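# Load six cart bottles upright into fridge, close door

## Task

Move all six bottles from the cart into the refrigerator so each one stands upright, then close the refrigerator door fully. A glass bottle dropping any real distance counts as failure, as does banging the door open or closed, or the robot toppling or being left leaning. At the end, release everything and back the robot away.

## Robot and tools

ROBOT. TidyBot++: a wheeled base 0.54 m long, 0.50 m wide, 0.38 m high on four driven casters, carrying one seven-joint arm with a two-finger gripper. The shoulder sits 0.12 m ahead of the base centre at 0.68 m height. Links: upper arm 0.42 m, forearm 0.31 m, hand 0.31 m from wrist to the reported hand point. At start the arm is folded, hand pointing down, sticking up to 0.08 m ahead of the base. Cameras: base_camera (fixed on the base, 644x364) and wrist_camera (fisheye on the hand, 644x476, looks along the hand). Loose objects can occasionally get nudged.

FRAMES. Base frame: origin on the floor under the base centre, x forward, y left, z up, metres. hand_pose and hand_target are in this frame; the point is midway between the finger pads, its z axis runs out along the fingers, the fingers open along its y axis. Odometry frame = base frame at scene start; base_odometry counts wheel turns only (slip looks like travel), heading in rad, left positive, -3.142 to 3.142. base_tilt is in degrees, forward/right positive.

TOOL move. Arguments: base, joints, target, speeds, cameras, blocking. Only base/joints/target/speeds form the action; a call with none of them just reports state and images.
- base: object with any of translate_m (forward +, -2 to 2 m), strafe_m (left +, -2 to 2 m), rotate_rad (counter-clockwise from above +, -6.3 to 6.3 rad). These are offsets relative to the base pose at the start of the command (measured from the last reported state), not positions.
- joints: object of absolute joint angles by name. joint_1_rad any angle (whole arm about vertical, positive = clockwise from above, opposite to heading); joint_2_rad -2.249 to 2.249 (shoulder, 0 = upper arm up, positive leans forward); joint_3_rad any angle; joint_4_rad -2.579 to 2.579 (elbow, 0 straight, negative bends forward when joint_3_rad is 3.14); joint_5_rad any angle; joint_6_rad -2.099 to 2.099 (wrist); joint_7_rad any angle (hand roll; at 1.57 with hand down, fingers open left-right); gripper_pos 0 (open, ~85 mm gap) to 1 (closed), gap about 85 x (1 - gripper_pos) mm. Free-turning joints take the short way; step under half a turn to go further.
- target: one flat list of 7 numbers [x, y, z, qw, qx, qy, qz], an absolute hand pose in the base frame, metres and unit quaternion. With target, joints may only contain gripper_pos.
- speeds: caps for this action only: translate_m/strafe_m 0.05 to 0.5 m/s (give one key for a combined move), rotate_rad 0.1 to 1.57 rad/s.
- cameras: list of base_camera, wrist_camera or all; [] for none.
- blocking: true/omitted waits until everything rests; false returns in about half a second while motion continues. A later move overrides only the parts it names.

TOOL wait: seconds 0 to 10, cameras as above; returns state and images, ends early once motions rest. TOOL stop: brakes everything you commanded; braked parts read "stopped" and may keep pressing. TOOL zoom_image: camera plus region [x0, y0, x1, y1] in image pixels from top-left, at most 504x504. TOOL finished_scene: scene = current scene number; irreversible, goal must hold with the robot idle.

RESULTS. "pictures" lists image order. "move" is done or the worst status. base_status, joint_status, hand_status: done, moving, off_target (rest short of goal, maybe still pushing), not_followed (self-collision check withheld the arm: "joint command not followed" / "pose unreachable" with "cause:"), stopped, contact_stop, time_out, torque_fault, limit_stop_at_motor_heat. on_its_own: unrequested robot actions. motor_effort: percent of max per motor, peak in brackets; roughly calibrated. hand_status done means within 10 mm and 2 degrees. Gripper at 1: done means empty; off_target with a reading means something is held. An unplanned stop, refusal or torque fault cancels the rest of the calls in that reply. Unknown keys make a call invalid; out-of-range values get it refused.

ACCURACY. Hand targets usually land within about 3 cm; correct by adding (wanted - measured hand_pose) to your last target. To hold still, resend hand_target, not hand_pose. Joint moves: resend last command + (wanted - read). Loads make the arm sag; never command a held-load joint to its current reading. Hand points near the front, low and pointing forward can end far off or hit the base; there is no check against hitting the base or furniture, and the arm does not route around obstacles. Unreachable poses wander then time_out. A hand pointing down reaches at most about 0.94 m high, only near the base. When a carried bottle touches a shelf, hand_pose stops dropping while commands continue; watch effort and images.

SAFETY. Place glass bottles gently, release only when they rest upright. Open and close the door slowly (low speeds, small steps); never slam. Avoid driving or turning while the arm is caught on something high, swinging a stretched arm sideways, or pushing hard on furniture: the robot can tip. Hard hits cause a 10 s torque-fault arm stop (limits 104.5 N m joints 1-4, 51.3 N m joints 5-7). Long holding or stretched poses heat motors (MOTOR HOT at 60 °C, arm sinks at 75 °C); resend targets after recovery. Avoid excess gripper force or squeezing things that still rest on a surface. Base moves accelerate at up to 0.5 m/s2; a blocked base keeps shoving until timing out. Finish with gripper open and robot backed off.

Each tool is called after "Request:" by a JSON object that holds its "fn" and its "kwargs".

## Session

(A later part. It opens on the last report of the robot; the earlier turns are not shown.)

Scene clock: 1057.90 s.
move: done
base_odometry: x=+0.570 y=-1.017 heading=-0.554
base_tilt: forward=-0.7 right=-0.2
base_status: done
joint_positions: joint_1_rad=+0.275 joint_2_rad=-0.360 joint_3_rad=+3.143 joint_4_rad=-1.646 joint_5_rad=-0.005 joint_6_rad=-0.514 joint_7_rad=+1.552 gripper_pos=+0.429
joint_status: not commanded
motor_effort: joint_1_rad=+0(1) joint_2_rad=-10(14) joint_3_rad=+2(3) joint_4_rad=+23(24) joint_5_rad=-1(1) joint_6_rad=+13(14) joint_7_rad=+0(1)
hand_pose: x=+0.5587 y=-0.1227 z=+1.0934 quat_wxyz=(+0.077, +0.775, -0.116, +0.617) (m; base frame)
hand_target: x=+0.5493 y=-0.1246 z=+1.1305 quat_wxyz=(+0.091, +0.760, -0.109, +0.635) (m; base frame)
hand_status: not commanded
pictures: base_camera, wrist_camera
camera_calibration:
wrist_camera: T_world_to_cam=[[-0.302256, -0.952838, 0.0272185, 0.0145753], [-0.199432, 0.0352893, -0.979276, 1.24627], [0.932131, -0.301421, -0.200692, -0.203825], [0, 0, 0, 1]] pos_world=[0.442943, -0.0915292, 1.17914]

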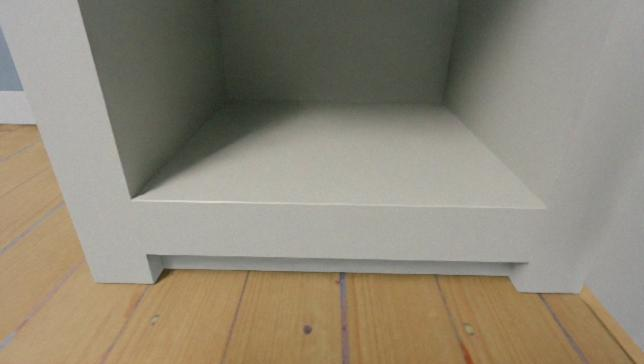

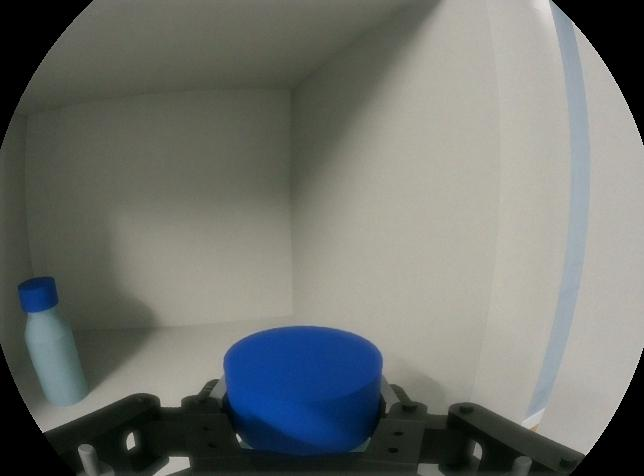

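Request:
{"fn": "move", "kwargs": {"base": {"translate_m": 0.25}, "speeds": {"translate_m": 0.25}, "cameras": ["wrist_camera"]}}

Request:
{"fn": "move", "kwargs": {"joints": {"joint_4_rad": -1.81, "joint_6_rad": -0.303}, "cameras": []}}

Request:
{"fn": "move", "kwargs": {"joints": {"joint_4_rad": -1.83, "joint_6_rad": -0.283}, "cameras": ["wrist_camera"]}}

Scene clock: 1080.17 s.
move: done
base_odometry: x=+0.783 y=-1.148 heading=-0.554
base_tilt: forward=-0.7 right=-0.2
base_status: done
joint_positions: joint_1_rad=+0.275 joint_2_rad=-0.357 joint_3_rad=+3.143 joint_4_rad=-1.646 joint_5_rad=-0.005 joint_6_rad=-0.515 joint_7_rad=+1.552 gripper_pos=+0.429
joint_status: not commanded
motor_effort: joint_1_rad=+0(1) joint_2_rad=-10(14) joint_3_rad=+2(2) joint_4_rad=+23(24) joint_5_rad=-1(2) joint_6_rad=+13(14) joint_7_rad=+1(1)
hand_pose: x=+0.5598 y=-0.1230 z=+1.0918 quat_wxyz=(+0.077, +0.776, -0.116, +0.615) (m; base frame)
hand_target: x=+0.5493 y=-0.1246 z=+1.1305 quat_wxyz=(+0.091, +0.760, -0.109, +0.635) (m; base frame)
hand_status: not commanded
pictures: wrist_camera
camera_calibration:
wrist_camera: T_world_to_cam=[[-0.302211, -0.952849, 0.0273396, 0.014473], [-0.202942, 0.0362901, -0.978518, 1.24623], [0.931388, -0.301267, -0.204341, -0.200913], [0, 0, 0, 1]] pos_world=[0.444415, -0.0919638, 1.17801]

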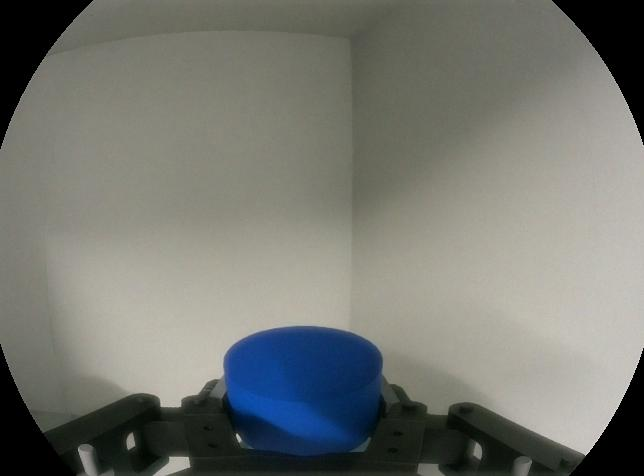

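Scene clock: 1081.40 s.
move: done
base_odometry: x=+0.783 y=-1.148 heading=-0.554
base_tilt: forward=-0.7 right=-0.2
base_status: not commanded
joint_positions: joint_1_rad=+0.275 joint_2_rad=-0.357 joint_3_rad=+3.143 joint_4_rad=-1.785 joint_5_rad=-0.005 joint_6_rad=-0.363 joint_7_rad=+1.552 gripper_pos=+0.429
joint_status: all done
motor_effort: joint_1_rad=+0(1) joint_2_rad=-9(12) joint_3_rad=+1(2) joint_4_rad=+22(26) joint_5_rad=-1(1) joint_6_rad=+12(15) joint_7_rad=+1(1)
hand_pose: x=+0.5695 y=-0.1260 z=+1.0527 quat_wxyz=(+0.078, +0.772, -0.116, +0.620) (m; base frame)
hand_target: x=+0.5668 y=-0.1298 z=+1.0618 quat_wxyz=(+0.091, +0.758, -0.109, +0.637) (m; base frame)
hand_status: not commanded
pictures: none
No camera images: "cameras" was empty.

Scene clock: 1082.00 s.
move: done
base_odometry: x=+0.783 y=-1.148 heading=-0.554
base_tilt: forward=-0.7 right=-0.2
base_status: not commanded
joint_positions: joint_1_rad=+0.275 joint_2_rad=-0.357 joint_3_rad=+3.143 joint_4_rad=-1.800 joint_5_rad=-0.005 joint_6_rad=-0.335 joint_7_rad=+1.552 gripper_pos=+0.429
joint_status: all done
motor_effort: joint_1_rad=+0(1) joint_2_rad=-9(11) joint_3_rad=+1(2) joint_4_rad=+22(23) joint_5_rad=-1(1) joint_6_rad=+11(13) joint_7_rad=+0(1)
hand_pose: x=+0.5709 y=-0.1264 z=+1.0526 quat_wxyz=(+0.079, +0.767, -0.116, +0.626) (m; base frame)
hand_target: x=+0.5675 y=-0.1300 z=+1.0555 quat_wxyz=(+0.091, +0.758, -0.109, +0.637) (m; base frame)
hand_status: not commanded
pictures: wrist_camera
camera_calibration:
wrist_camera: T_world_to_cam=[[-0.303789, -0.952376, 0.0263078, 0.0177065], [-0.177779, 0.0295371, -0.983627, 1.20043], [0.936006, -0.303492, -0.178286, -0.250628], [0, 0, 0, 1]] pos_world=[0.45338, -0.0946577, 1.13562]

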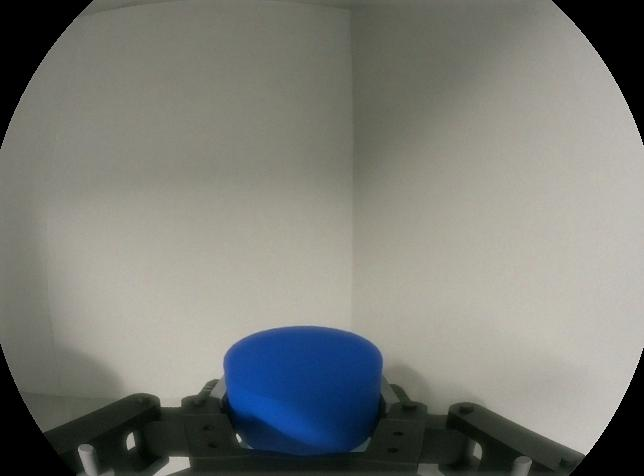

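Request:
{"fn": "move", "kwargs": {"joints": {"gripper_pos": 0.0}, "cameras": ["wrist_camera"]}}

Scene clock: 1141.23 s.
move: done
base_odometry: x=+0.783 y=-1.148 heading=-0.554
base_tilt: forward=-0.7 right=-0.2
base_status: not commanded
joint_positions: joint_1_rad=+0.275 joint_2_rad=-0.357 joint_3_rad=+3.143 joint_4_rad=-1.800 joint_5_rad=-0.005 joint_6_rad=-0.319 joint_7_rad=+1.552 gripper_pos=+0.000
joint_status: all done
motor_effort: joint_1_rad=+0(1) joint_2_rad=-8(10) joint_3_rad=+1(2) joint_4_rad=+19(22) joint_5_rad=-1(1) joint_6_rad=+9(12) joint_7_rad=+0(1)
hand_pose: x=+0.5718 y=-0.1267 z=+1.0574 quat_wxyz=(+0.079, +0.763, -0.115, +0.632) (m; base frame)
hand_target: x=+0.5675 y=-0.1300 z=+1.0555 quat_wxyz=(+0.091, +0.758, -0.109, +0.637) (m; base frame)
hand_status: not commanded
pictures: wrist_camera
camera_calibration:
wrist_camera: T_world_to_cam=[[-0.304269, -0.952237, 0.0257847, 0.0184307], [-0.162915, 0.025349, -0.986314, 1.19909], [0.938551, -0.304306, -0.162847, -0.268614], [0, 0, 0, 1]] pos_world=[0.453066, -0.0945861, 1.13846]

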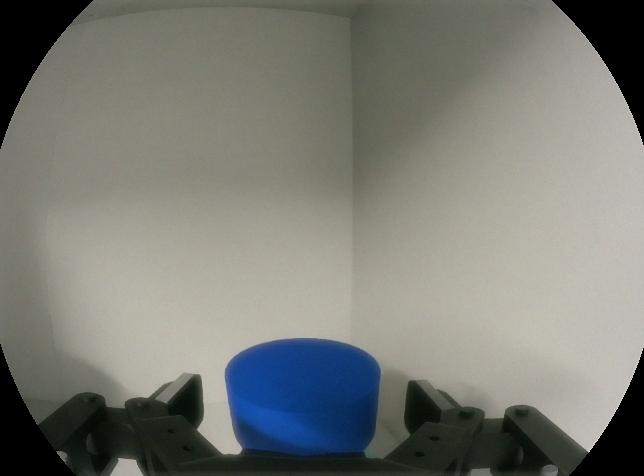

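Request:
{"fn": "move", "kwargs": {"base": {"translate_m": -0.5}, "cameras": ["base_camera", "wrist_camera"]}}

Scene clock: 1145.53 s.
move: done
base_odometry: x=+0.358 y=-0.885 heading=-0.554
base_tilt: forward=-0.7 right=-0.2
base_status: done
joint_positions: joint_1_rad=+0.276 joint_2_rad=-0.365 joint_3_rad=+3.144 joint_4_rad=-1.800 joint_5_rad=-0.005 joint_6_rad=-0.318 joint_7_rad=+1.552 gripper_pos=+0.000
joint_status: not commanded
motor_effort: joint_1_rad=+0(2) joint_2_rad=-7(11) joint_3_rad=+1(4) joint_4_rad=+19(20) joint_5_rad=-1(2) joint_6_rad=+9(10) joint_7_rad=+0(1)
hand_pose: x=+0.5689 y=-0.1268 z=+1.0612 quat_wxyz=(+0.080, +0.760, -0.115, +0.635) (m; base frame)
hand_target: x=+0.5675 y=-0.1300 z=+1.0555 quat_wxyz=(+0.091, +0.758, -0.109, +0.637) (m; base frame)
hand_status: not commanded
pictures: base_camera, wrist_camera
camera_calibration:
wrist_camera: T_world_to_cam=[[-0.306171, -0.951638, 0.0254006, 0.0189345], [-0.154893, 0.023472, -0.987652, 1.19898], [0.939291, -0.306325, -0.154589, -0.274695], [0, 0, 0, 1]] pos_world=[0.449529, -0.0942695, 1.14123]

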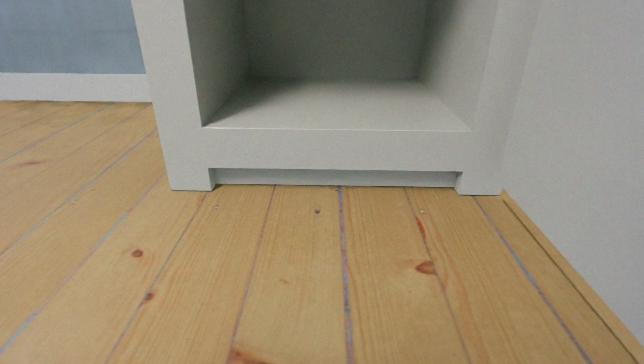

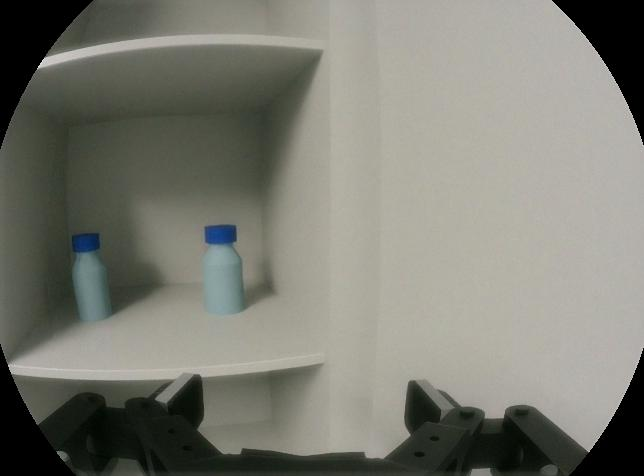

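Request:
{"fn": "move", "kwargs": {"base": {"translate_m": -1.752, "strafe_m": -0.196, "rotate_rad": -1.018}, "joints": {"joint_1_rad": 0, "joint_2_rad": -0.345, "joint_3_rad": 3.1416, "joint_4_rad": -2.268, "joint_5_rad": 0, "joint_6_rad": 0.131, "joint_7_rad": 1.571, "gripper_pos": 0.0}, "speeds": {"rotate_rad": 0.5}, "cameras": ["base_camera", "wrist_camera"]}}

Scene clock: 1170.17 s.
move: done
base_odometry: x=-1.235 y=-0.130 heading=-1.573
base_tilt: forward=-0.7 right=-0.2
base_status: done
joint_positions: joint_1_rad=+0.009 joint_2_rad=-0.362 joint_3_rad=+3.148 joint_4_rad=-2.227 joint_5_rad=-0.005 joint_6_rad=+0.092 joint_7_rad=+1.552 gripper_pos=+0.000
joint_status: all done
motor_effort: joint_1_rad=+1(19) joint_2_rad=-7(11) joint_3_rad=+2(22) joint_4_rad=+18(21) joint_5_rad=-1(3) joint_6_rad=+9(10) joint_7_rad=+1(1)
hand_pose: x=+0.5759 y=-0.0062 z=+0.9218 quat_wxyz=(-0.003, +0.775, -0.016, +0.632) (m; base frame)
hand_target: x=+0.5755 y=+0.0013 z=+0.9010 quat_wxyz=(+0.000, +0.781, +0.000, +0.625) (m; base frame)
hand_status: not commanded
pictures: base_camera, wrist_camera
camera_calibration:
wrist_camera: T_world_to_cam=[[-0.0497676, -0.998456, 0.0246553, -0.00791647], [-0.17553, -0.0155578, -0.984351, 1.0682], [0.983215, -0.0533165, -0.174485, -0.271225], [0, 0, 0, 1]] pos_world=[0.45378, -0.00574611, 1.00436]

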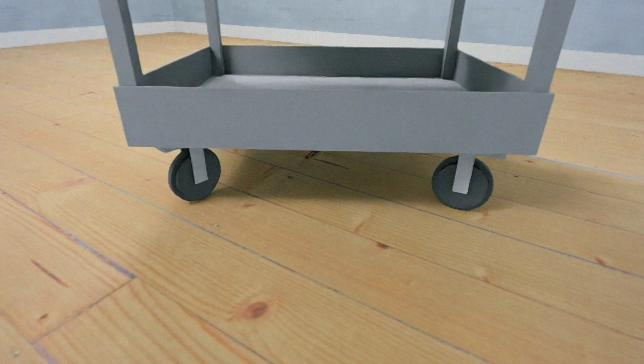

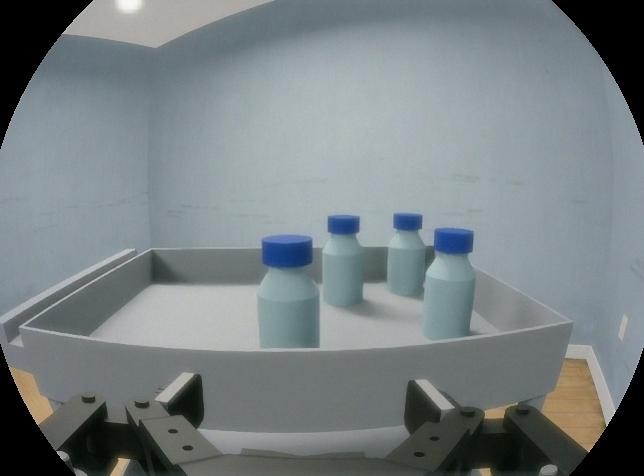

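Request:
{"fn": "zoom_image", "kwargs": {"camera": "wrist_camera", "region": [240, 200, 500, 360]}}

Scaled by 1.938.

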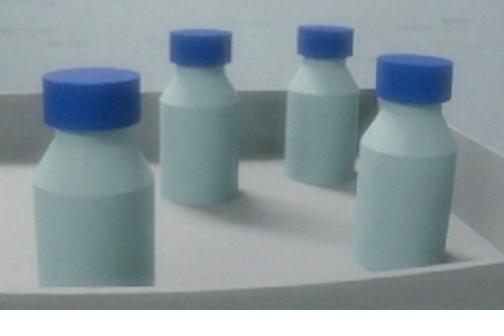

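Request:
{"fn": "move", "kwargs": {"base": {"translate_m": 0.28, "strafe_m": 0.02}, "speeds": {"translate_m": 0.25}, "cameras": ["wrist_camera"]}}

Scene clock: 1203.67 s.
move: done
base_odometry: x=-1.216 y=-0.410 heading=-1.573
base_tilt: forward=-0.7 right=-0.2
base_status: done
joint_positions: joint_1_rad=+0.009 joint_2_rad=-0.360 joint_3_rad=+3.148 joint_4_rad=-2.227 joint_5_rad=-0.005 joint_6_rad=+0.093 joint_7_rad=+1.552 gripper_pos=+0.000
joint_status: not commanded
motor_effort: joint_1_rad=+0(1) joint_2_rad=-8(9) joint_3_rad=+2(2) joint_4_rad=+19(20) joint_5_rad=-1(1) joint_6_rad=+9(10) joint_7_rad=+0(1)
hand_pose: x=+0.5764 y=-0.0062 z=+0.9207 quat_wxyz=(-0.003, +0.775, -0.016, +0.631) (m; base frame)
hand_target: x=+0.5755 y=+0.0013 z=+0.9010 quat_wxyz=(+0.000, +0.781, +0.000, +0.625) (m; base frame)
hand_status: not commanded
pictures: wrist_camera
camera_calibration:
wrist_camera: T_world_to_cam=[[-0.0497346, -0.998456, 0.0247298, -0.00795792], [-0.177187, -0.0155472, -0.984054, 1.06787], [0.98292, -0.0533234, -0.17614, -0.270216], [0, 0, 0, 1]] pos_world=[0.454417, -0.00575215, 1.00344]

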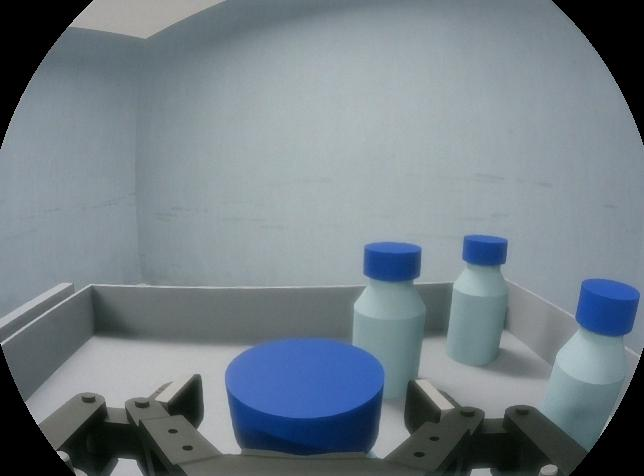

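Request:
{"fn": "move", "kwargs": {"joints": {"gripper_pos": 0.6}, "cameras": ["wrist_camera"]}}

Request:
{"fn": "move", "kwargs": {"joints": {"joint_2_rad": -0.44, "joint_4_rad": -1.98, "joint_6_rad": -0.14}, "cameras": ["wrist_camera"]}}

Scene clock: 1209.30 s.
move: off_target
base_odometry: x=-1.216 y=-0.410 heading=-1.573
base_tilt: forward=-0.7 right=-0.2
base_status: not commanded
joint_positions: joint_1_rad=+0.009 joint_2_rad=-0.360 joint_3_rad=+3.148 joint_4_rad=-2.227 joint_5_rad=-0.005 joint_6_rad=+0.094 joint_7_rad=+1.552 gripper_pos=+0.424
joint_status: gripper_pos off_target (ended at +0.424, target +0.600)
motor_effort: joint_1_rad=+0(1) joint_2_rad=-6(8) joint_3_rad=+2(2) joint_4_rad=+19(20) joint_5_rad=+0(1) joint_6_rad=+9(10) joint_7_rad=+1(1)
hand_pose: x=+0.5764 y=-0.0062 z=+0.9209 quat_wxyz=(-0.003, +0.775, -0.016, +0.632) (m; base frame)
hand_target: x=+0.5755 y=+0.0013 z=+0.9010 quat_wxyz=(+0.000, +0.781, +0.000, +0.625) (m; base frame)
hand_status: not commanded
pictures: wrist_camera
camera_calibration:
wrist_camera: T_world_to_cam=[[-0.0497576, -0.998456, 0.0247066, -0.00792843], [-0.176495, -0.0155578, -0.984179, 1.06777], [0.983043, -0.0533309, -0.175448, -0.270927], [0, 0, 0, 1]] pos_world=[0.454395, -0.00575275, 1.00354]

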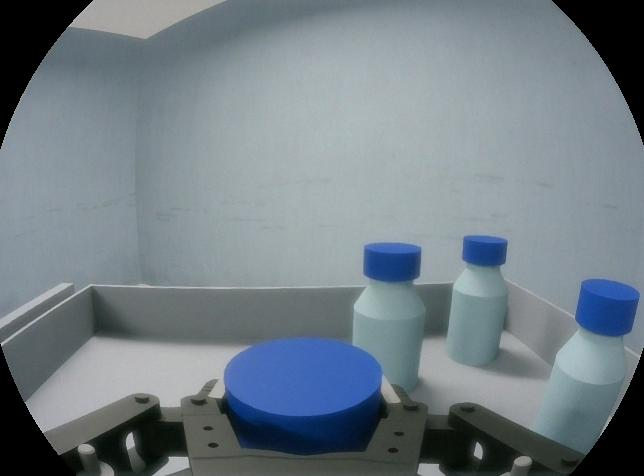

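Scene clock: 1210.97 s.
move: off_target
base_odometry: x=-1.216 y=-0.410 heading=-1.573
base_tilt: forward=-0.7 right=-0.2
base_status: not commanded
joint_positions: joint_1_rad=+0.009 joint_2_rad=-0.380 joint_3_rad=+3.148 joint_4_rad=-2.049 joint_5_rad=-0.005 joint_6_rad=-0.108 joint_7_rad=+1.552 gripper_pos=+0.424
joint_status: joint_4_rad off_target (ended at -2.049, target -1.980); the others done
motor_effort: joint_1_rad=+0(1) joint_2_rad=-11(13) joint_3_rad=+1(2) joint_4_rad=+24(25) joint_5_rad=-1(1) joint_6_rad=+14(15) joint_7_rad=+1(1)
hand_pose: x=+0.5804 y=-0.0061 z=+0.9784 quat_wxyz=(-0.004, +0.776, -0.016, +0.631) (m; base frame)
hand_target: x=+0.5634 y=+0.0013 z=+1.0382 quat_wxyz=(+0.000, +0.745, +0.000, +0.667) (m; base frame)
hand_status: not commanded
pictures: wrist_camera
camera_calibration:
wrist_camera: T_world_to_cam=[[-0.0486097, -0.998518, 0.0244607, -0.00945593], [-0.178954, -0.0153868, -0.983737, 1.12606], [0.982656, -0.0521965, -0.177941, -0.262086], [0, 0, 0, 1]] pos_world=[0.458595, -0.00579538, 1.06134]

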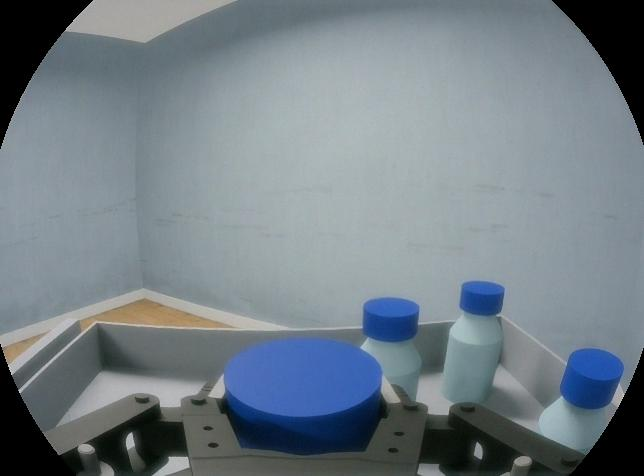

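Request:
{"fn": "move", "kwargs": {"joints": {"joint_2_rad": -0.44, "joint_4_rad": -1.79, "joint_6_rad": -0.36}, "cameras": []}}

Request:
{"fn": "move", "kwargs": {"base": {"translate_m": -0.3}, "joints": {"joint_2_rad": -0.37, "joint_4_rad": -1.577, "joint_6_rad": -0.543}, "cameras": ["wrist_camera"]}}

Scene clock: 1228.73 s.
move: off_target
base_odometry: x=-1.216 y=-0.410 heading=-1.573
base_tilt: forward=-0.7 right=-0.2
base_status: not commanded
joint_positions: joint_1_rad=+0.009 joint_2_rad=-0.382 joint_3_rad=+3.148 joint_4_rad=-1.859 joint_5_rad=-0.005 joint_6_rad=-0.326 joint_7_rad=+1.552 gripper_pos=+0.424
joint_status: joint_4_rad off_target (ended at -1.859, target -1.790); the others done
motor_effort: joint_1_rad=+0(1) joint_2_rad=-10(12) joint_3_rad=+1(2) joint_4_rad=+24(26) joint_5_rad=-1(1) joint_6_rad=+14(15) joint_7_rad=+1(1)
hand_pose: x=+0.5782 y=-0.0059 z=+1.0297 quat_wxyz=(-0.004, +0.784, -0.015, +0.620) (m; base frame)
hand_target: x=+0.5548 y=+0.0013 z=+1.0882 quat_wxyz=(+0.000, +0.755, +0.000, +0.656) (m; base frame)
hand_status: not commanded
pictures: none
No camera images: "cameras" was empty.

Scene clock: 1230.73 s.
move: off_target
base_odometry: x=-1.215 y=-0.110 heading=-1.574
base_tilt: forward=-0.7 right=-0.2
base_status: done
joint_positions: joint_1_rad=+0.008 joint_2_rad=-0.369 joint_3_rad=+3.147 joint_4_rad=-1.647 joint_5_rad=-0.005 joint_6_rad=-0.512 joint_7_rad=+1.552 gripper_pos=+0.424
joint_status: joint_4_rad off_target (ended at -1.647, target -1.577); the others done
motor_effort: joint_1_rad=+1(2) joint_2_rad=-10(16) joint_3_rad=+1(4) joint_4_rad=+24(26) joint_5_rad=-1(2) joint_6_rad=+14(15) joint_7_rad=+1(1)
hand_pose: x=+0.5719 y=-0.0049 z=+1.0974 quat_wxyz=(-0.005, +0.780, -0.014, +0.626) (m; base frame)
hand_target: x=+0.5670 y=+0.0013 z=+1.1305 quat_wxyz=(+0.000, +0.768, +0.000, +0.641) (m; base frame)
hand_status: not commanded
pictures: wrist_camera
camera_calibration:
wrist_camera: T_world_to_cam=[[-0.0448752, -0.998668, 0.0254545, -0.0148101], [-0.19181, -0.0163927, -0.981295, 1.24636], [0.980406, -0.0489182, -0.190819, -0.217095], [0, 0, 0, 1]] pos_world=[0.451241, -0.00497915, 1.182]

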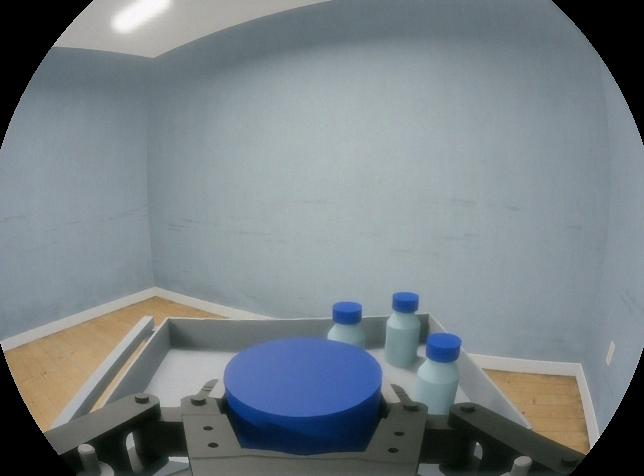

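Request:
{"fn": "move", "kwargs": {"base": {"translate_m": 0.744, "strafe_m": 1.533, "rotate_rad": 1.02}, "speeds": {"rotate_rad": 0.5}, "cameras": ["base_camera", "wrist_camera"]}}

Scene clock: 1239.03 s.
move: done
base_odometry: x=+0.316 y=-0.858 heading=-0.553
base_tilt: forward=-0.7 right=-0.2
base_status: done
joint_positions: joint_1_rad=+0.007 joint_2_rad=-0.361 joint_3_rad=+3.144 joint_4_rad=-1.647 joint_5_rad=-0.005 joint_6_rad=-0.514 joint_7_rad=+1.552 gripper_pos=+0.424
joint_status: not commanded
motor_effort: joint_1_rad=+0(3) joint_2_rad=-10(13) joint_3_rad=+2(4) joint_4_rad=+23(25) joint_5_rad=-1(3) joint_6_rad=+13(14) joint_7_rad=+0(1)
hand_pose: x=+0.5751 y=-0.0021 z=+1.0934 quat_wxyz=(-0.006, +0.783, -0.012, +0.622) (m; base frame)
hand_target: x=+0.5670 y=+0.0013 z=+1.1305 quat_wxyz=(+0.000, +0.768, +0.000, +0.641) (m; base frame)
hand_status: not commanded
pictures: base_camera, wrist_camera
camera_calibration:
wrist_camera: T_world_to_cam=[[-0.0394712, -0.998855, 0.0270454, -0.0165757], [-0.201185, -0.018568, -0.979377, 1.24631], [0.978758, -0.0440983, -0.200222, -0.209599], [0, 0, 0, 1]] pos_world=[0.45523, -0.00265836, 1.17908]

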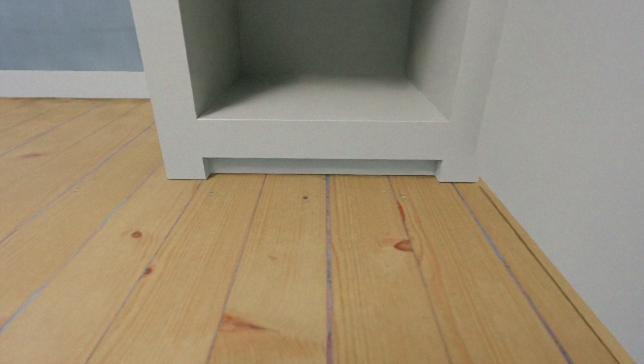

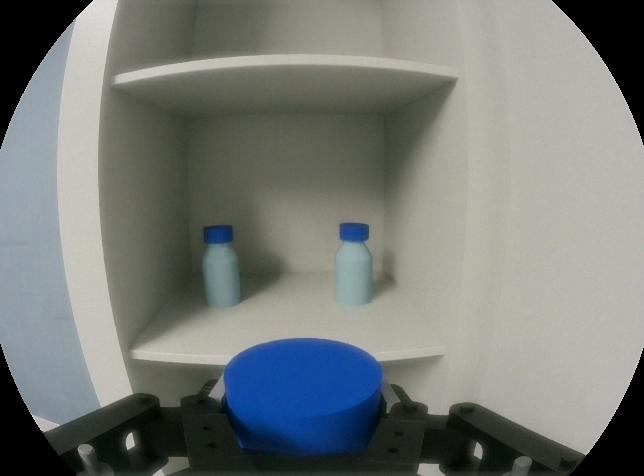

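Request:
{"fn": "zoom_image", "kwargs": {"camera": "base_camera", "region": [140, 150, 240, 210]}}

Request:
{"fn": "zoom_image", "kwargs": {"camera": "base_camera", "region": [420, 150, 520, 210]}}

Request:
{"fn": "zoom_image", "kwargs": {"camera": "wrist_camera", "region": [110, 200, 490, 400]}}

Scaled by 5.040.

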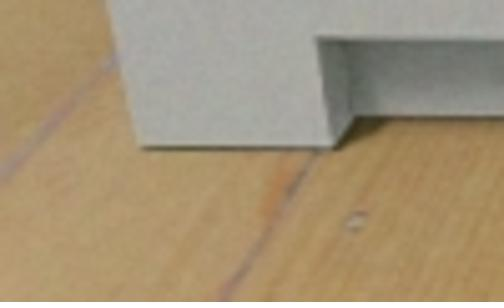

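Scaled by 5.040.

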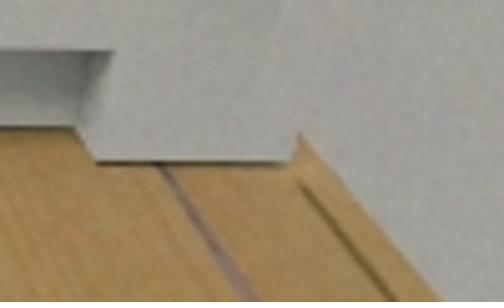

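Scaled by 1.326.

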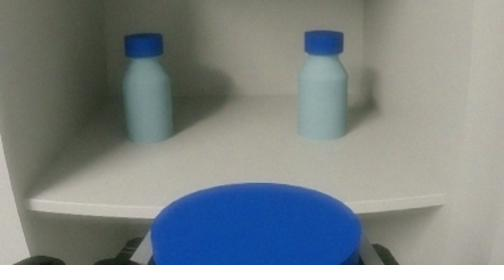

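Request:
{"fn": "move", "kwargs": {"base": {"rotate_rad": 0.032, "strafe_m": 0.005}, "cameras": ["base_camera", "wrist_camera"]}}

Scene clock: 1283.37 s.
move: done
base_odometry: x=+0.318 y=-0.854 heading=-0.521
base_tilt: forward=-0.7 right=-0.2
base_status: done
joint_positions: joint_1_rad=+0.004 joint_2_rad=-0.361 joint_3_rad=+3.139 joint_4_rad=-1.647 joint_5_rad=-0.005 joint_6_rad=-0.514 joint_7_rad=+1.552 gripper_pos=+0.424
joint_status: not commanded
motor_effort: joint_1_rad=+0(2) joint_2_rad=-9(12) joint_3_rad=+1(5) joint_4_rad=+23(24) joint_5_rad=-1(2) joint_6_rad=+14(14) joint_7_rad=+0(1)
hand_pose: x=+0.5751 y=+0.0020 z=+1.0933 quat_wxyz=(-0.007, +0.783, -0.008, +0.622) (m; base frame)
hand_target: x=+0.5670 y=+0.0013 z=+1.1305 quat_wxyz=(+0.000, +0.768, +0.000, +0.641) (m; base frame)
hand_status: not commanded
pictures: base_camera, wrist_camera
camera_calibration:
wrist_camera: T_world_to_cam=[[-0.0320391, -0.999072, 0.0287897, -0.0186505], [-0.201044, -0.0217739, -0.97934, 1.24623], [0.979058, -0.0371652, -0.200159, -0.209628], [0, 0, 0, 1]] pos_world=[0.455188, 0.000711278, 1.17906]

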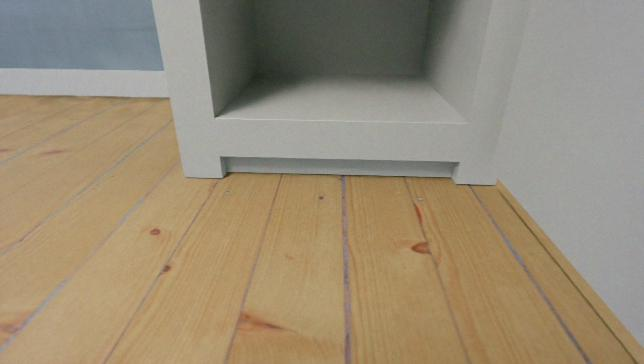

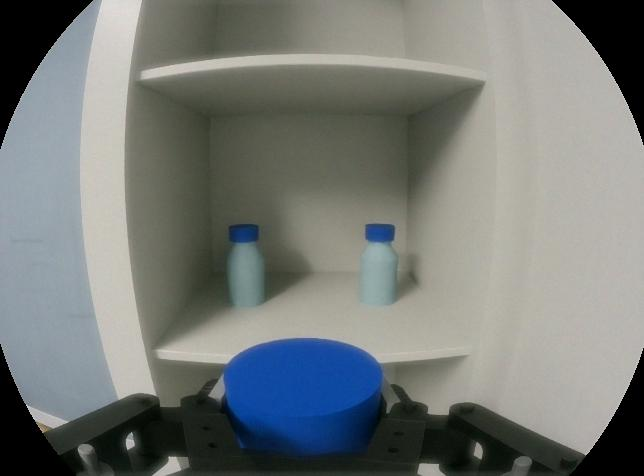

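Request:
{"fn": "move", "kwargs": {"base": {"translate_m": 0.3, "strafe_m": -0.006}, "speeds": {"translate_m": 0.35}, "cameras": ["base_camera", "wrist_camera"]}}

Scene clock: 1296.70 s.
move: done
base_odometry: x=+0.576 y=-1.008 heading=-0.520
base_tilt: forward=-0.7 right=-0.2
base_status: done
joint_positions: joint_1_rad=+0.004 joint_2_rad=-0.358 joint_3_rad=+3.139 joint_4_rad=-1.647 joint_5_rad=-0.005 joint_6_rad=-0.515 joint_7_rad=+1.552 gripper_pos=+0.424
joint_status: not commanded
motor_effort: joint_1_rad=+0(1) joint_2_rad=-11(14) joint_3_rad=+2(3) joint_4_rad=+23(24) joint_5_rad=-1(2) joint_6_rad=+14(15) joint_7_rad=+0(1)
hand_pose: x=+0.5765 y=+0.0020 z=+1.0914 quat_wxyz=(-0.007, +0.785, -0.008, +0.620) (m; base frame)
hand_target: x=+0.5670 y=+0.0013 z=+1.1305 quat_wxyz=(+0.000, +0.768, +0.000, +0.641) (m; base frame)
hand_status: not commanded
pictures: base_camera, wrist_camera
camera_calibration:
wrist_camera: T_world_to_cam=[[-0.0319518, -0.999071, 0.028908, -0.0187662], [-0.205691, -0.0217309, -0.978376, 1.24624], [0.978095, -0.0372069, -0.204805, -0.205777], [0, 0, 0, 1]] pos_world=[0.45701, 0.000676796, 1.17769]

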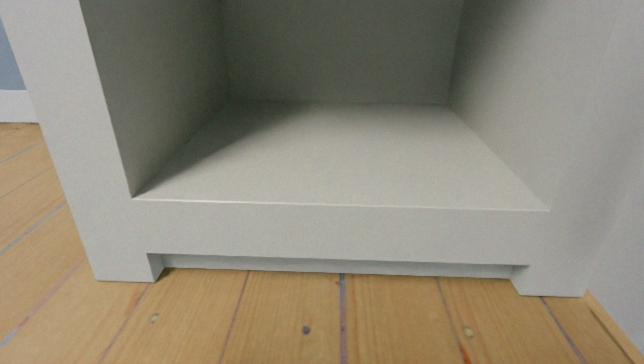

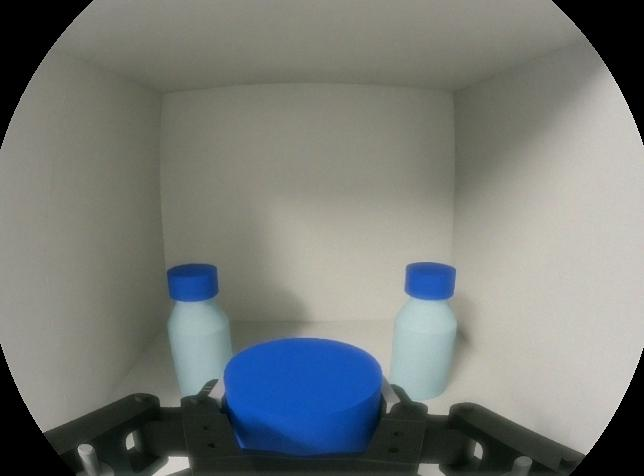

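Request:
{"fn": "move", "kwargs": {"base": {"translate_m": 0.241}, "speeds": {"translate_m": 0.3}, "cameras": ["base_camera", "wrist_camera"]}}

Request:
{"fn": "move", "kwargs": {"joints": {"joint_4_rad": -1.81, "joint_6_rad": -0.303}, "cameras": ["wrist_camera"]}}

Scene clock: 1304.70 s.
move: done
base_odometry: x=+0.785 y=-1.128 heading=-0.520
base_tilt: forward=-0.7 right=-0.2
base_status: done
joint_positions: joint_1_rad=+0.004 joint_2_rad=-0.355 joint_3_rad=+3.139 joint_4_rad=-1.647 joint_5_rad=-0.005 joint_6_rad=-0.516 joint_7_rad=+1.552 gripper_pos=+0.424
joint_status: not commanded
motor_effort: joint_1_rad=+0(1) joint_2_rad=-10(14) joint_3_rad=+2(3) joint_4_rad=+23(25) joint_5_rad=-1(2) joint_6_rad=+14(14) joint_7_rad=+0(1)
hand_pose: x=+0.5776 y=+0.0020 z=+1.0899 quat_wxyz=(-0.007, +0.786, -0.008, +0.619) (m; base frame)
hand_target: x=+0.5670 y=+0.0013 z=+1.1305 quat_wxyz=(+0.000, +0.768, +0.000, +0.641) (m; base frame)
hand_status: not commanded
pictures: base_camera, wrist_camera
camera_calibration:
wrist_camera: T_world_to_cam=[[-0.0318464, -0.999072, 0.0290103, -0.0188639], [-0.209138, -0.0217216, -0.977645, 1.24622], [0.977368, -0.0372016, -0.208252, -0.202985], [0, 0, 0, 1]] pos_world=[0.458422, 0.000672242, 1.17664]

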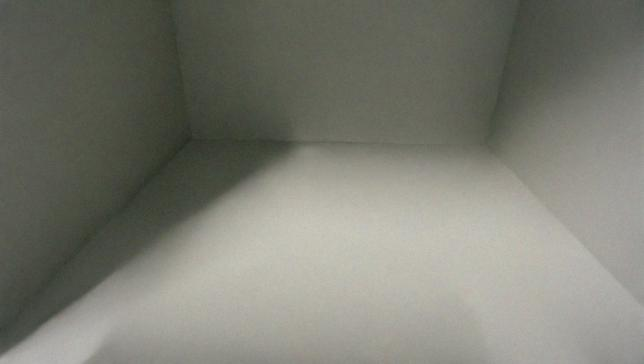

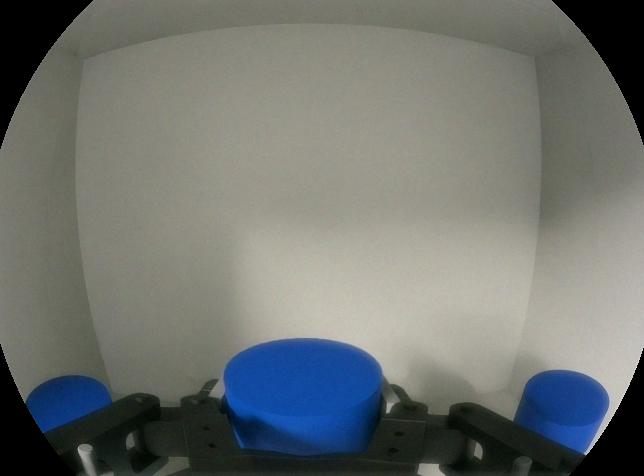

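Scene clock: 1305.93 s.
move: done
base_odometry: x=+0.785 y=-1.128 heading=-0.520
base_tilt: forward=-0.7 right=-0.2
base_status: not commanded
joint_positions: joint_1_rad=+0.004 joint_2_rad=-0.355 joint_3_rad=+3.139 joint_4_rad=-1.780 joint_5_rad=-0.005 joint_6_rad=-0.357 joint_7_rad=+1.552 gripper_pos=+0.424
joint_status: all done
motor_effort: joint_1_rad=+0(1) joint_2_rad=-10(12) joint_3_rad=+1(2) joint_4_rad=+22(24) joint_5_rad=-1(1) joint_6_rad=+12(14) joint_7_rad=+0(1)
hand_pose: x=+0.5880 y=+0.0017 z=+1.0566 quat_wxyz=(-0.007, +0.778, -0.009, +0.629) (m; base frame)
hand_target: x=+0.5852 y=+0.0013 z=+1.0618 quat_wxyz=(+0.000, +0.765, +0.000, +0.644) (m; base frame)
hand_status: not commanded
pictures: wrist_camera
camera_calibration:
wrist_camera: T_world_to_cam=[[-0.0333541, -0.99905, 0.0280407, -0.01593], [-0.184327, -0.021426, -0.982631, 1.2065], [0.982299, -0.0379434, -0.183437, -0.249262], [0, 0, 0, 1]] pos_world=[0.466708, 0.000477725, 1.14027]

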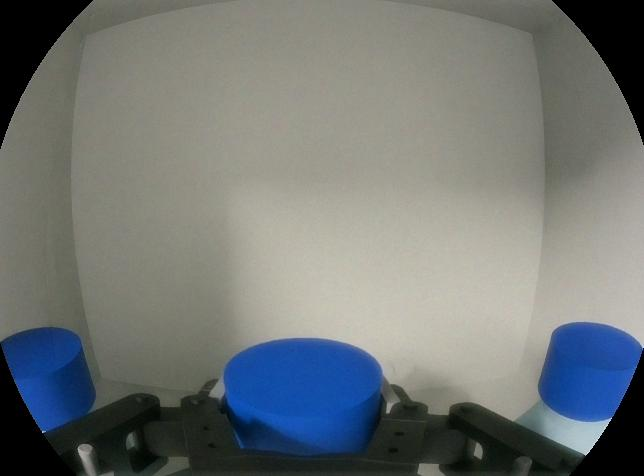

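Request:
{"fn": "move", "kwargs": {"joints": {"joint_4_rad": -1.825, "joint_6_rad": -0.288}, "cameras": []}}

Scene clock: 1308.63 s.
move: done
base_odometry: x=+0.785 y=-1.128 heading=-0.520
base_tilt: forward=-0.7 right=-0.2
base_status: not commanded
joint_positions: joint_1_rad=+0.004 joint_2_rad=-0.355 joint_3_rad=+3.139 joint_4_rad=-1.791 joint_5_rad=-0.005 joint_6_rad=-0.336 joint_7_rad=+1.552 gripper_pos=+0.424
joint_status: all done
motor_effort: joint_1_rad=+0(0) joint_2_rad=-8(9) joint_3_rad=+1(2) joint_4_rad=+21(22) joint_5_rad=-1(1) joint_6_rad=+11(13) joint_7_rad=+1(1)
hand_pose: x=+0.5892 y=+0.0017 z=+1.0568 quat_wxyz=(-0.007, +0.774, -0.009, +0.633) (m; base frame)
hand_target: x=+0.5858 y=+0.0013 z=+1.0571 quat_wxyz=(+0.000, +0.765, +0.000, +0.644) (m; base frame)
hand_status: not commanded
pictures: none
No camera images: "cameras" was empty.

Request:
{"fn": "move", "kwargs": {"joints": {"gripper_pos": 0.0}, "cameras": ["wrist_camera"]}}

Request:
{"fn": "move", "kwargs": {"base": {"translate_m": -0.5}, "cameras": ["base_camera", "wrist_camera"]}}

Scene clock: 1312.70 s.
move: done
base_odometry: x=+0.785 y=-1.128 heading=-0.520
base_tilt: forward=-0.7 right=-0.2
base_status: not commanded
joint_positions: joint_1_rad=+0.004 joint_2_rad=-0.355 joint_3_rad=+3.139 joint_4_rad=-1.791 joint_5_rad=-0.005 joint_6_rad=-0.321 joint_7_rad=+1.552 gripper_pos=+0.000
joint_status: all done
motor_effort: joint_1_rad=+1(1) joint_2_rad=-8(9) joint_3_rad=+1(2) joint_4_rad=+19(22) joint_5_rad=-1(1) joint_6_rad=+10(12) joint_7_rad=+0(1)
hand_pose: x=+0.5900 y=+0.0017 z=+1.0608 quat_wxyz=(-0.007, +0.770, -0.009, +0.638) (m; base frame)
hand_target: x=+0.5858 y=+0.0013 z=+1.0571 quat_wxyz=(+0.000, +0.765, +0.000, +0.644) (m; base frame)
hand_status: not commanded
pictures: wrist_camera
camera_calibration:
wrist_camera: T_world_to_cam=[[-0.0341988, -0.999045, 0.0272079, -0.0146507], [-0.159961, -0.0214012, -0.986891, 1.20108], [0.986531, -0.0381027, -0.159076, -0.278808], [0, 0, 0, 1]] pos_world=[0.466678, 0.000444557, 1.14139]

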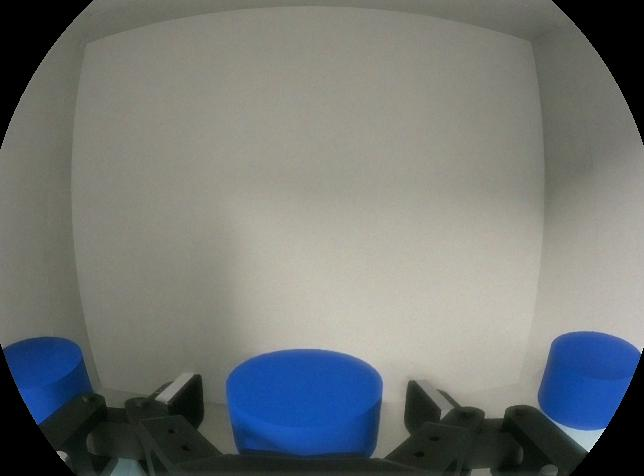

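Scene clock: 1315.10 s.
move: done
base_odometry: x=+0.351 y=-0.880 heading=-0.520
base_tilt: forward=-0.7 right=-0.2
base_status: done
joint_positions: joint_1_rad=+0.004 joint_2_rad=-0.364 joint_3_rad=+3.141 joint_4_rad=-1.791 joint_5_rad=-0.005 joint_6_rad=-0.321 joint_7_rad=+1.552 gripper_pos=+0.000
joint_status: not commanded
motor_effort: joint_1_rad=+0(3) joint_2_rad=-8(11) joint_3_rad=+1(6) joint_4_rad=+19(21) joint_5_rad=-1(2) joint_6_rad=+9(10) joint_7_rad=+0(1)
hand_pose: x=+0.5866 y=+0.0007 z=+1.0651 quat_wxyz=(-0.007, +0.767, -0.009, +0.642) (m; base frame)
hand_target: x=+0.5858 y=+0.0013 z=+1.0571 quat_wxyz=(+0.000, +0.765, +0.000, +0.644) (m; base frame)
hand_status: not commanded
pictures: base_camera, wrist_camera
camera_calibration:
wrist_camera: T_world_to_cam=[[-0.0359889, -0.999005, 0.0263473, -0.0138481], [-0.150815, -0.0206331, -0.988347, 1.20099], [0.987907, -0.0395431, -0.149923, -0.285285], [0, 0, 0, 1]] pos_world=[0.462464, -0.000335349, 1.14459]

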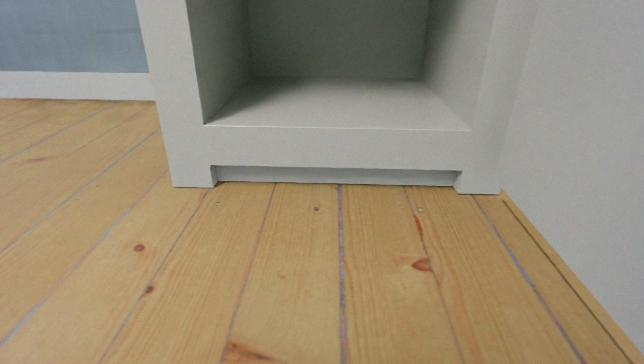

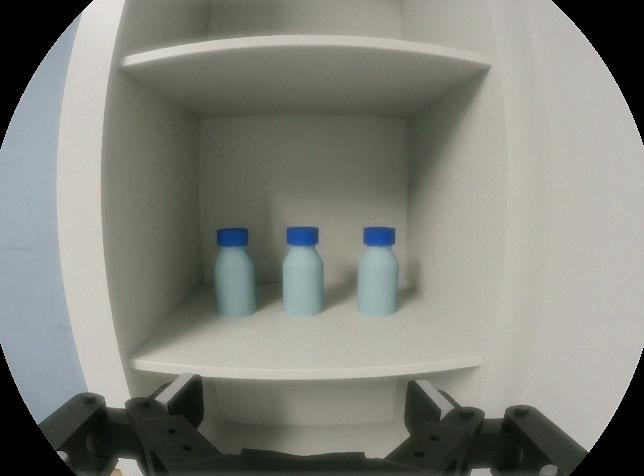

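Request:
{"fn": "move", "kwargs": {"base": {"translate_m": -1.932, "strafe_m": -0.242, "rotate_rad": -1.04}, "joints": {"joint_1_rad": 0, "joint_2_rad": -0.345, "joint_3_rad": 3.1416, "joint_4_rad": -2.268, "joint_5_rad": 0, "joint_6_rad": 0.131, "joint_7_rad": 1.571, "gripper_pos": 0.0}, "speeds": {"rotate_rad": 0.5}, "cameras": ["base_camera", "wrist_camera"]}}

Scene clock: 1357.77 s.
move: time_out
base_odometry: x=-0.421 y=-0.558 heading=-1.525
base_tilt: forward=-0.7 right=-0.2
base_status: translate_m time_out (by the wheels' count: -0.830 of -1.932); strafe_m time_out (by the wheels' count: -0.105 of -0.242); rotate_rad time_out (by the wheels' count: -1.005 of -1.040)
joint_positions: joint_1_rad=+0.006 joint_2_rad=-0.357 joint_3_rad=+3.146 joint_4_rad=-2.229 joint_5_rad=-0.005 joint_6_rad=+0.095 joint_7_rad=+1.552 gripper_pos=+0.000
joint_status: all done
motor_effort: joint_1_rad=+0(7) joint_2_rad=-7(19) joint_3_rad=+1(11) joint_4_rad=+19(21) joint_5_rad=-1(3) joint_6_rad=+9(10) joint_7_rad=+1(1)
hand_pose: x=+0.5768 y=-0.0036 z=+0.9193 quat_wxyz=(-0.005, +0.776, -0.014, +0.631) (m; base frame)
hand_target: x=+0.5755 y=+0.0013 z=+0.9010 quat_wxyz=(+0.000, +0.781, +0.000, +0.625) (m; base frame)
hand_status: not commanded
pictures: base_camera, wrist_camera
camera_calibration:
wrist_camera: T_world_to_cam=[[-0.0444153, -0.998682, 0.0257397, -0.00928113], [-0.178819, -0.0174016, -0.983728, 1.06724], [0.982879, -0.0482953, -0.17781, -0.269221], [0, 0, 0, 1]] pos_world=[0.455042, -0.00369941, 1.00224]

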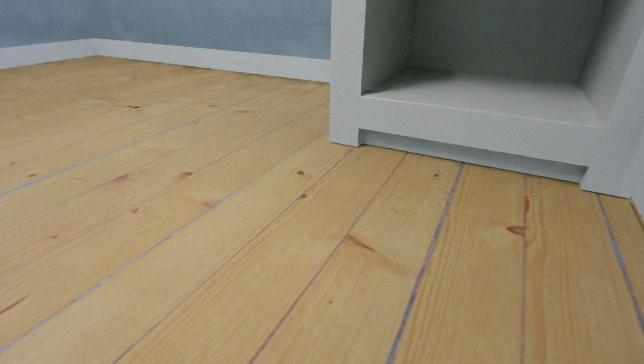

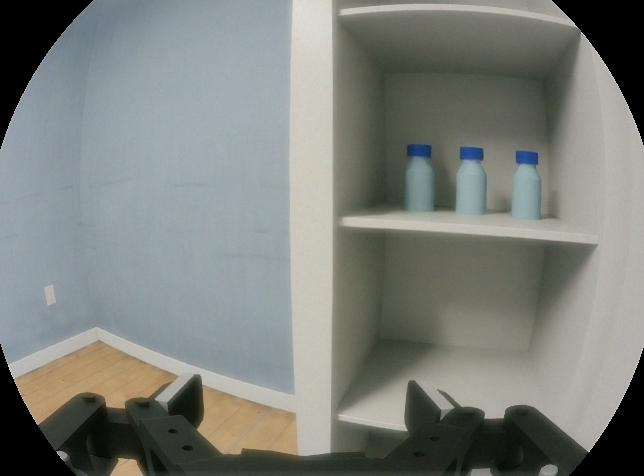

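Request:
{"fn": "zoom_image", "kwargs": {"camera": "base_camera", "region": [444, 60, 644, 260]}}

Request:
{"fn": "zoom_image", "kwargs": {"camera": "wrist_camera", "region": [444, 0, 644, 476]}}

Scaled by 2.520.

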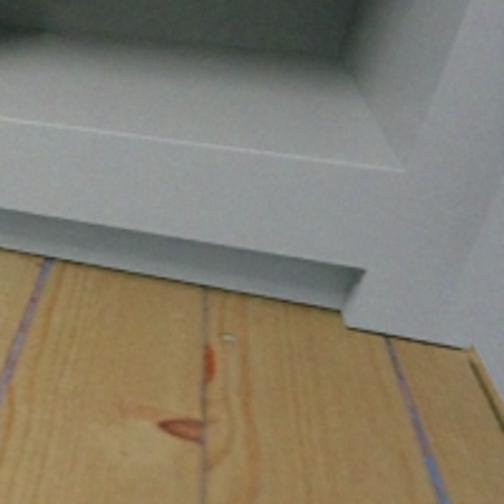

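Scaled by 1.059.

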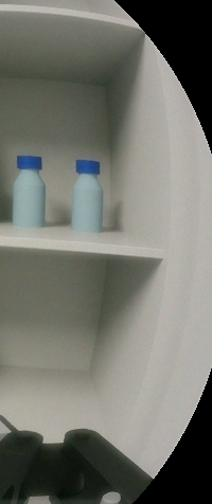

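Request:
{"fn": "move", "kwargs": {"base": {"translate_m": 0.069, "strafe_m": 0.057}, "speeds": {"translate_m": 0.1}, "cameras": ["base_camera", "wrist_camera"]}}

Scene clock: 1489.83 s.
move: done
base_odometry: x=-0.361 y=-0.624 heading=-1.525
base_tilt: forward=-0.7 right=-0.2
base_status: done
joint_positions: joint_1_rad=+0.006 joint_2_rad=-0.356 joint_3_rad=+3.145 joint_4_rad=-2.229 joint_5_rad=-0.005 joint_6_rad=+0.095 joint_7_rad=+1.552 gripper_pos=+0.000
joint_status: not commanded
motor_effort: joint_1_rad=+0(1) joint_2_rad=-7(9) joint_3_rad=+1(3) joint_4_rad=+18(20) joint_5_rad=-1(1) joint_6_rad=+9(10) joint_7_rad=+0(1)
hand_pose: x=+0.5770 y=-0.0035 z=+0.9188 quat_wxyz=(-0.005, +0.776, -0.014, +0.630) (m; base frame)
hand_target: x=+0.5755 y=+0.0013 z=+0.9010 quat_wxyz=(+0.000, +0.781, +0.000, +0.625) (m; base frame)
hand_status: not commanded
pictures: base_camera, wrist_camera
camera_calibration:
wrist_camera: T_world_to_cam=[[-0.0441693, -0.998689, 0.0258609, -0.00939325], [-0.179823, -0.0175156, -0.983543, 1.06717], [0.982707, -0.0480928, -0.178814, -0.268479], [0, 0, 0, 1]] pos_world=[0.455324, -0.00360067, 1.00185]

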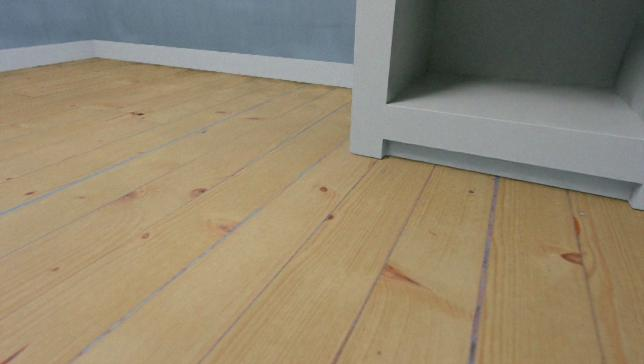

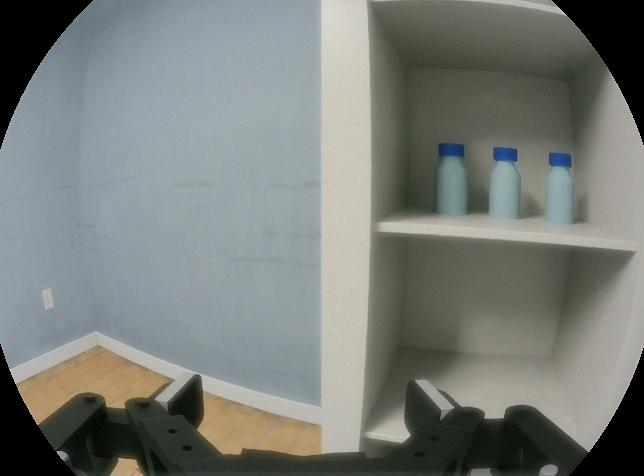

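Request:
{"fn": "move", "kwargs": {"base": {"translate_m": -0.03, "strafe_m": 0.177}, "speeds": {"translate_m": 0.2}, "cameras": ["base_camera"]}}

Scene clock: 1498.70 s.
move: done
base_odometry: x=-0.186 y=-0.587 heading=-1.525
base_tilt: forward=-0.7 right=-0.2
base_status: done
joint_positions: joint_1_rad=+0.006 joint_2_rad=-0.356 joint_3_rad=+3.145 joint_4_rad=-2.229 joint_5_rad=-0.005 joint_6_rad=+0.095 joint_7_rad=+1.552 gripper_pos=+0.000
joint_status: not commanded
motor_effort: joint_1_rad=+0(1) joint_2_rad=-7(8) joint_3_rad=+2(3) joint_4_rad=+19(20) joint_5_rad=-1(1) joint_6_rad=+10(10) joint_7_rad=+0(1)
hand_pose: x=+0.5770 y=-0.0033 z=+0.9188 quat_wxyz=(-0.005, +0.776, -0.013, +0.630) (m; base frame)
hand_target: x=+0.5755 y=+0.0013 z=+0.9010 quat_wxyz=(+0.000, +0.781, +0.000, +0.625) (m; base frame)
hand_status: not commanded
pictures: base_camera

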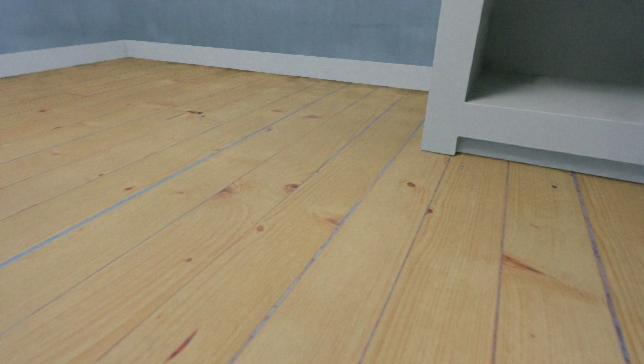

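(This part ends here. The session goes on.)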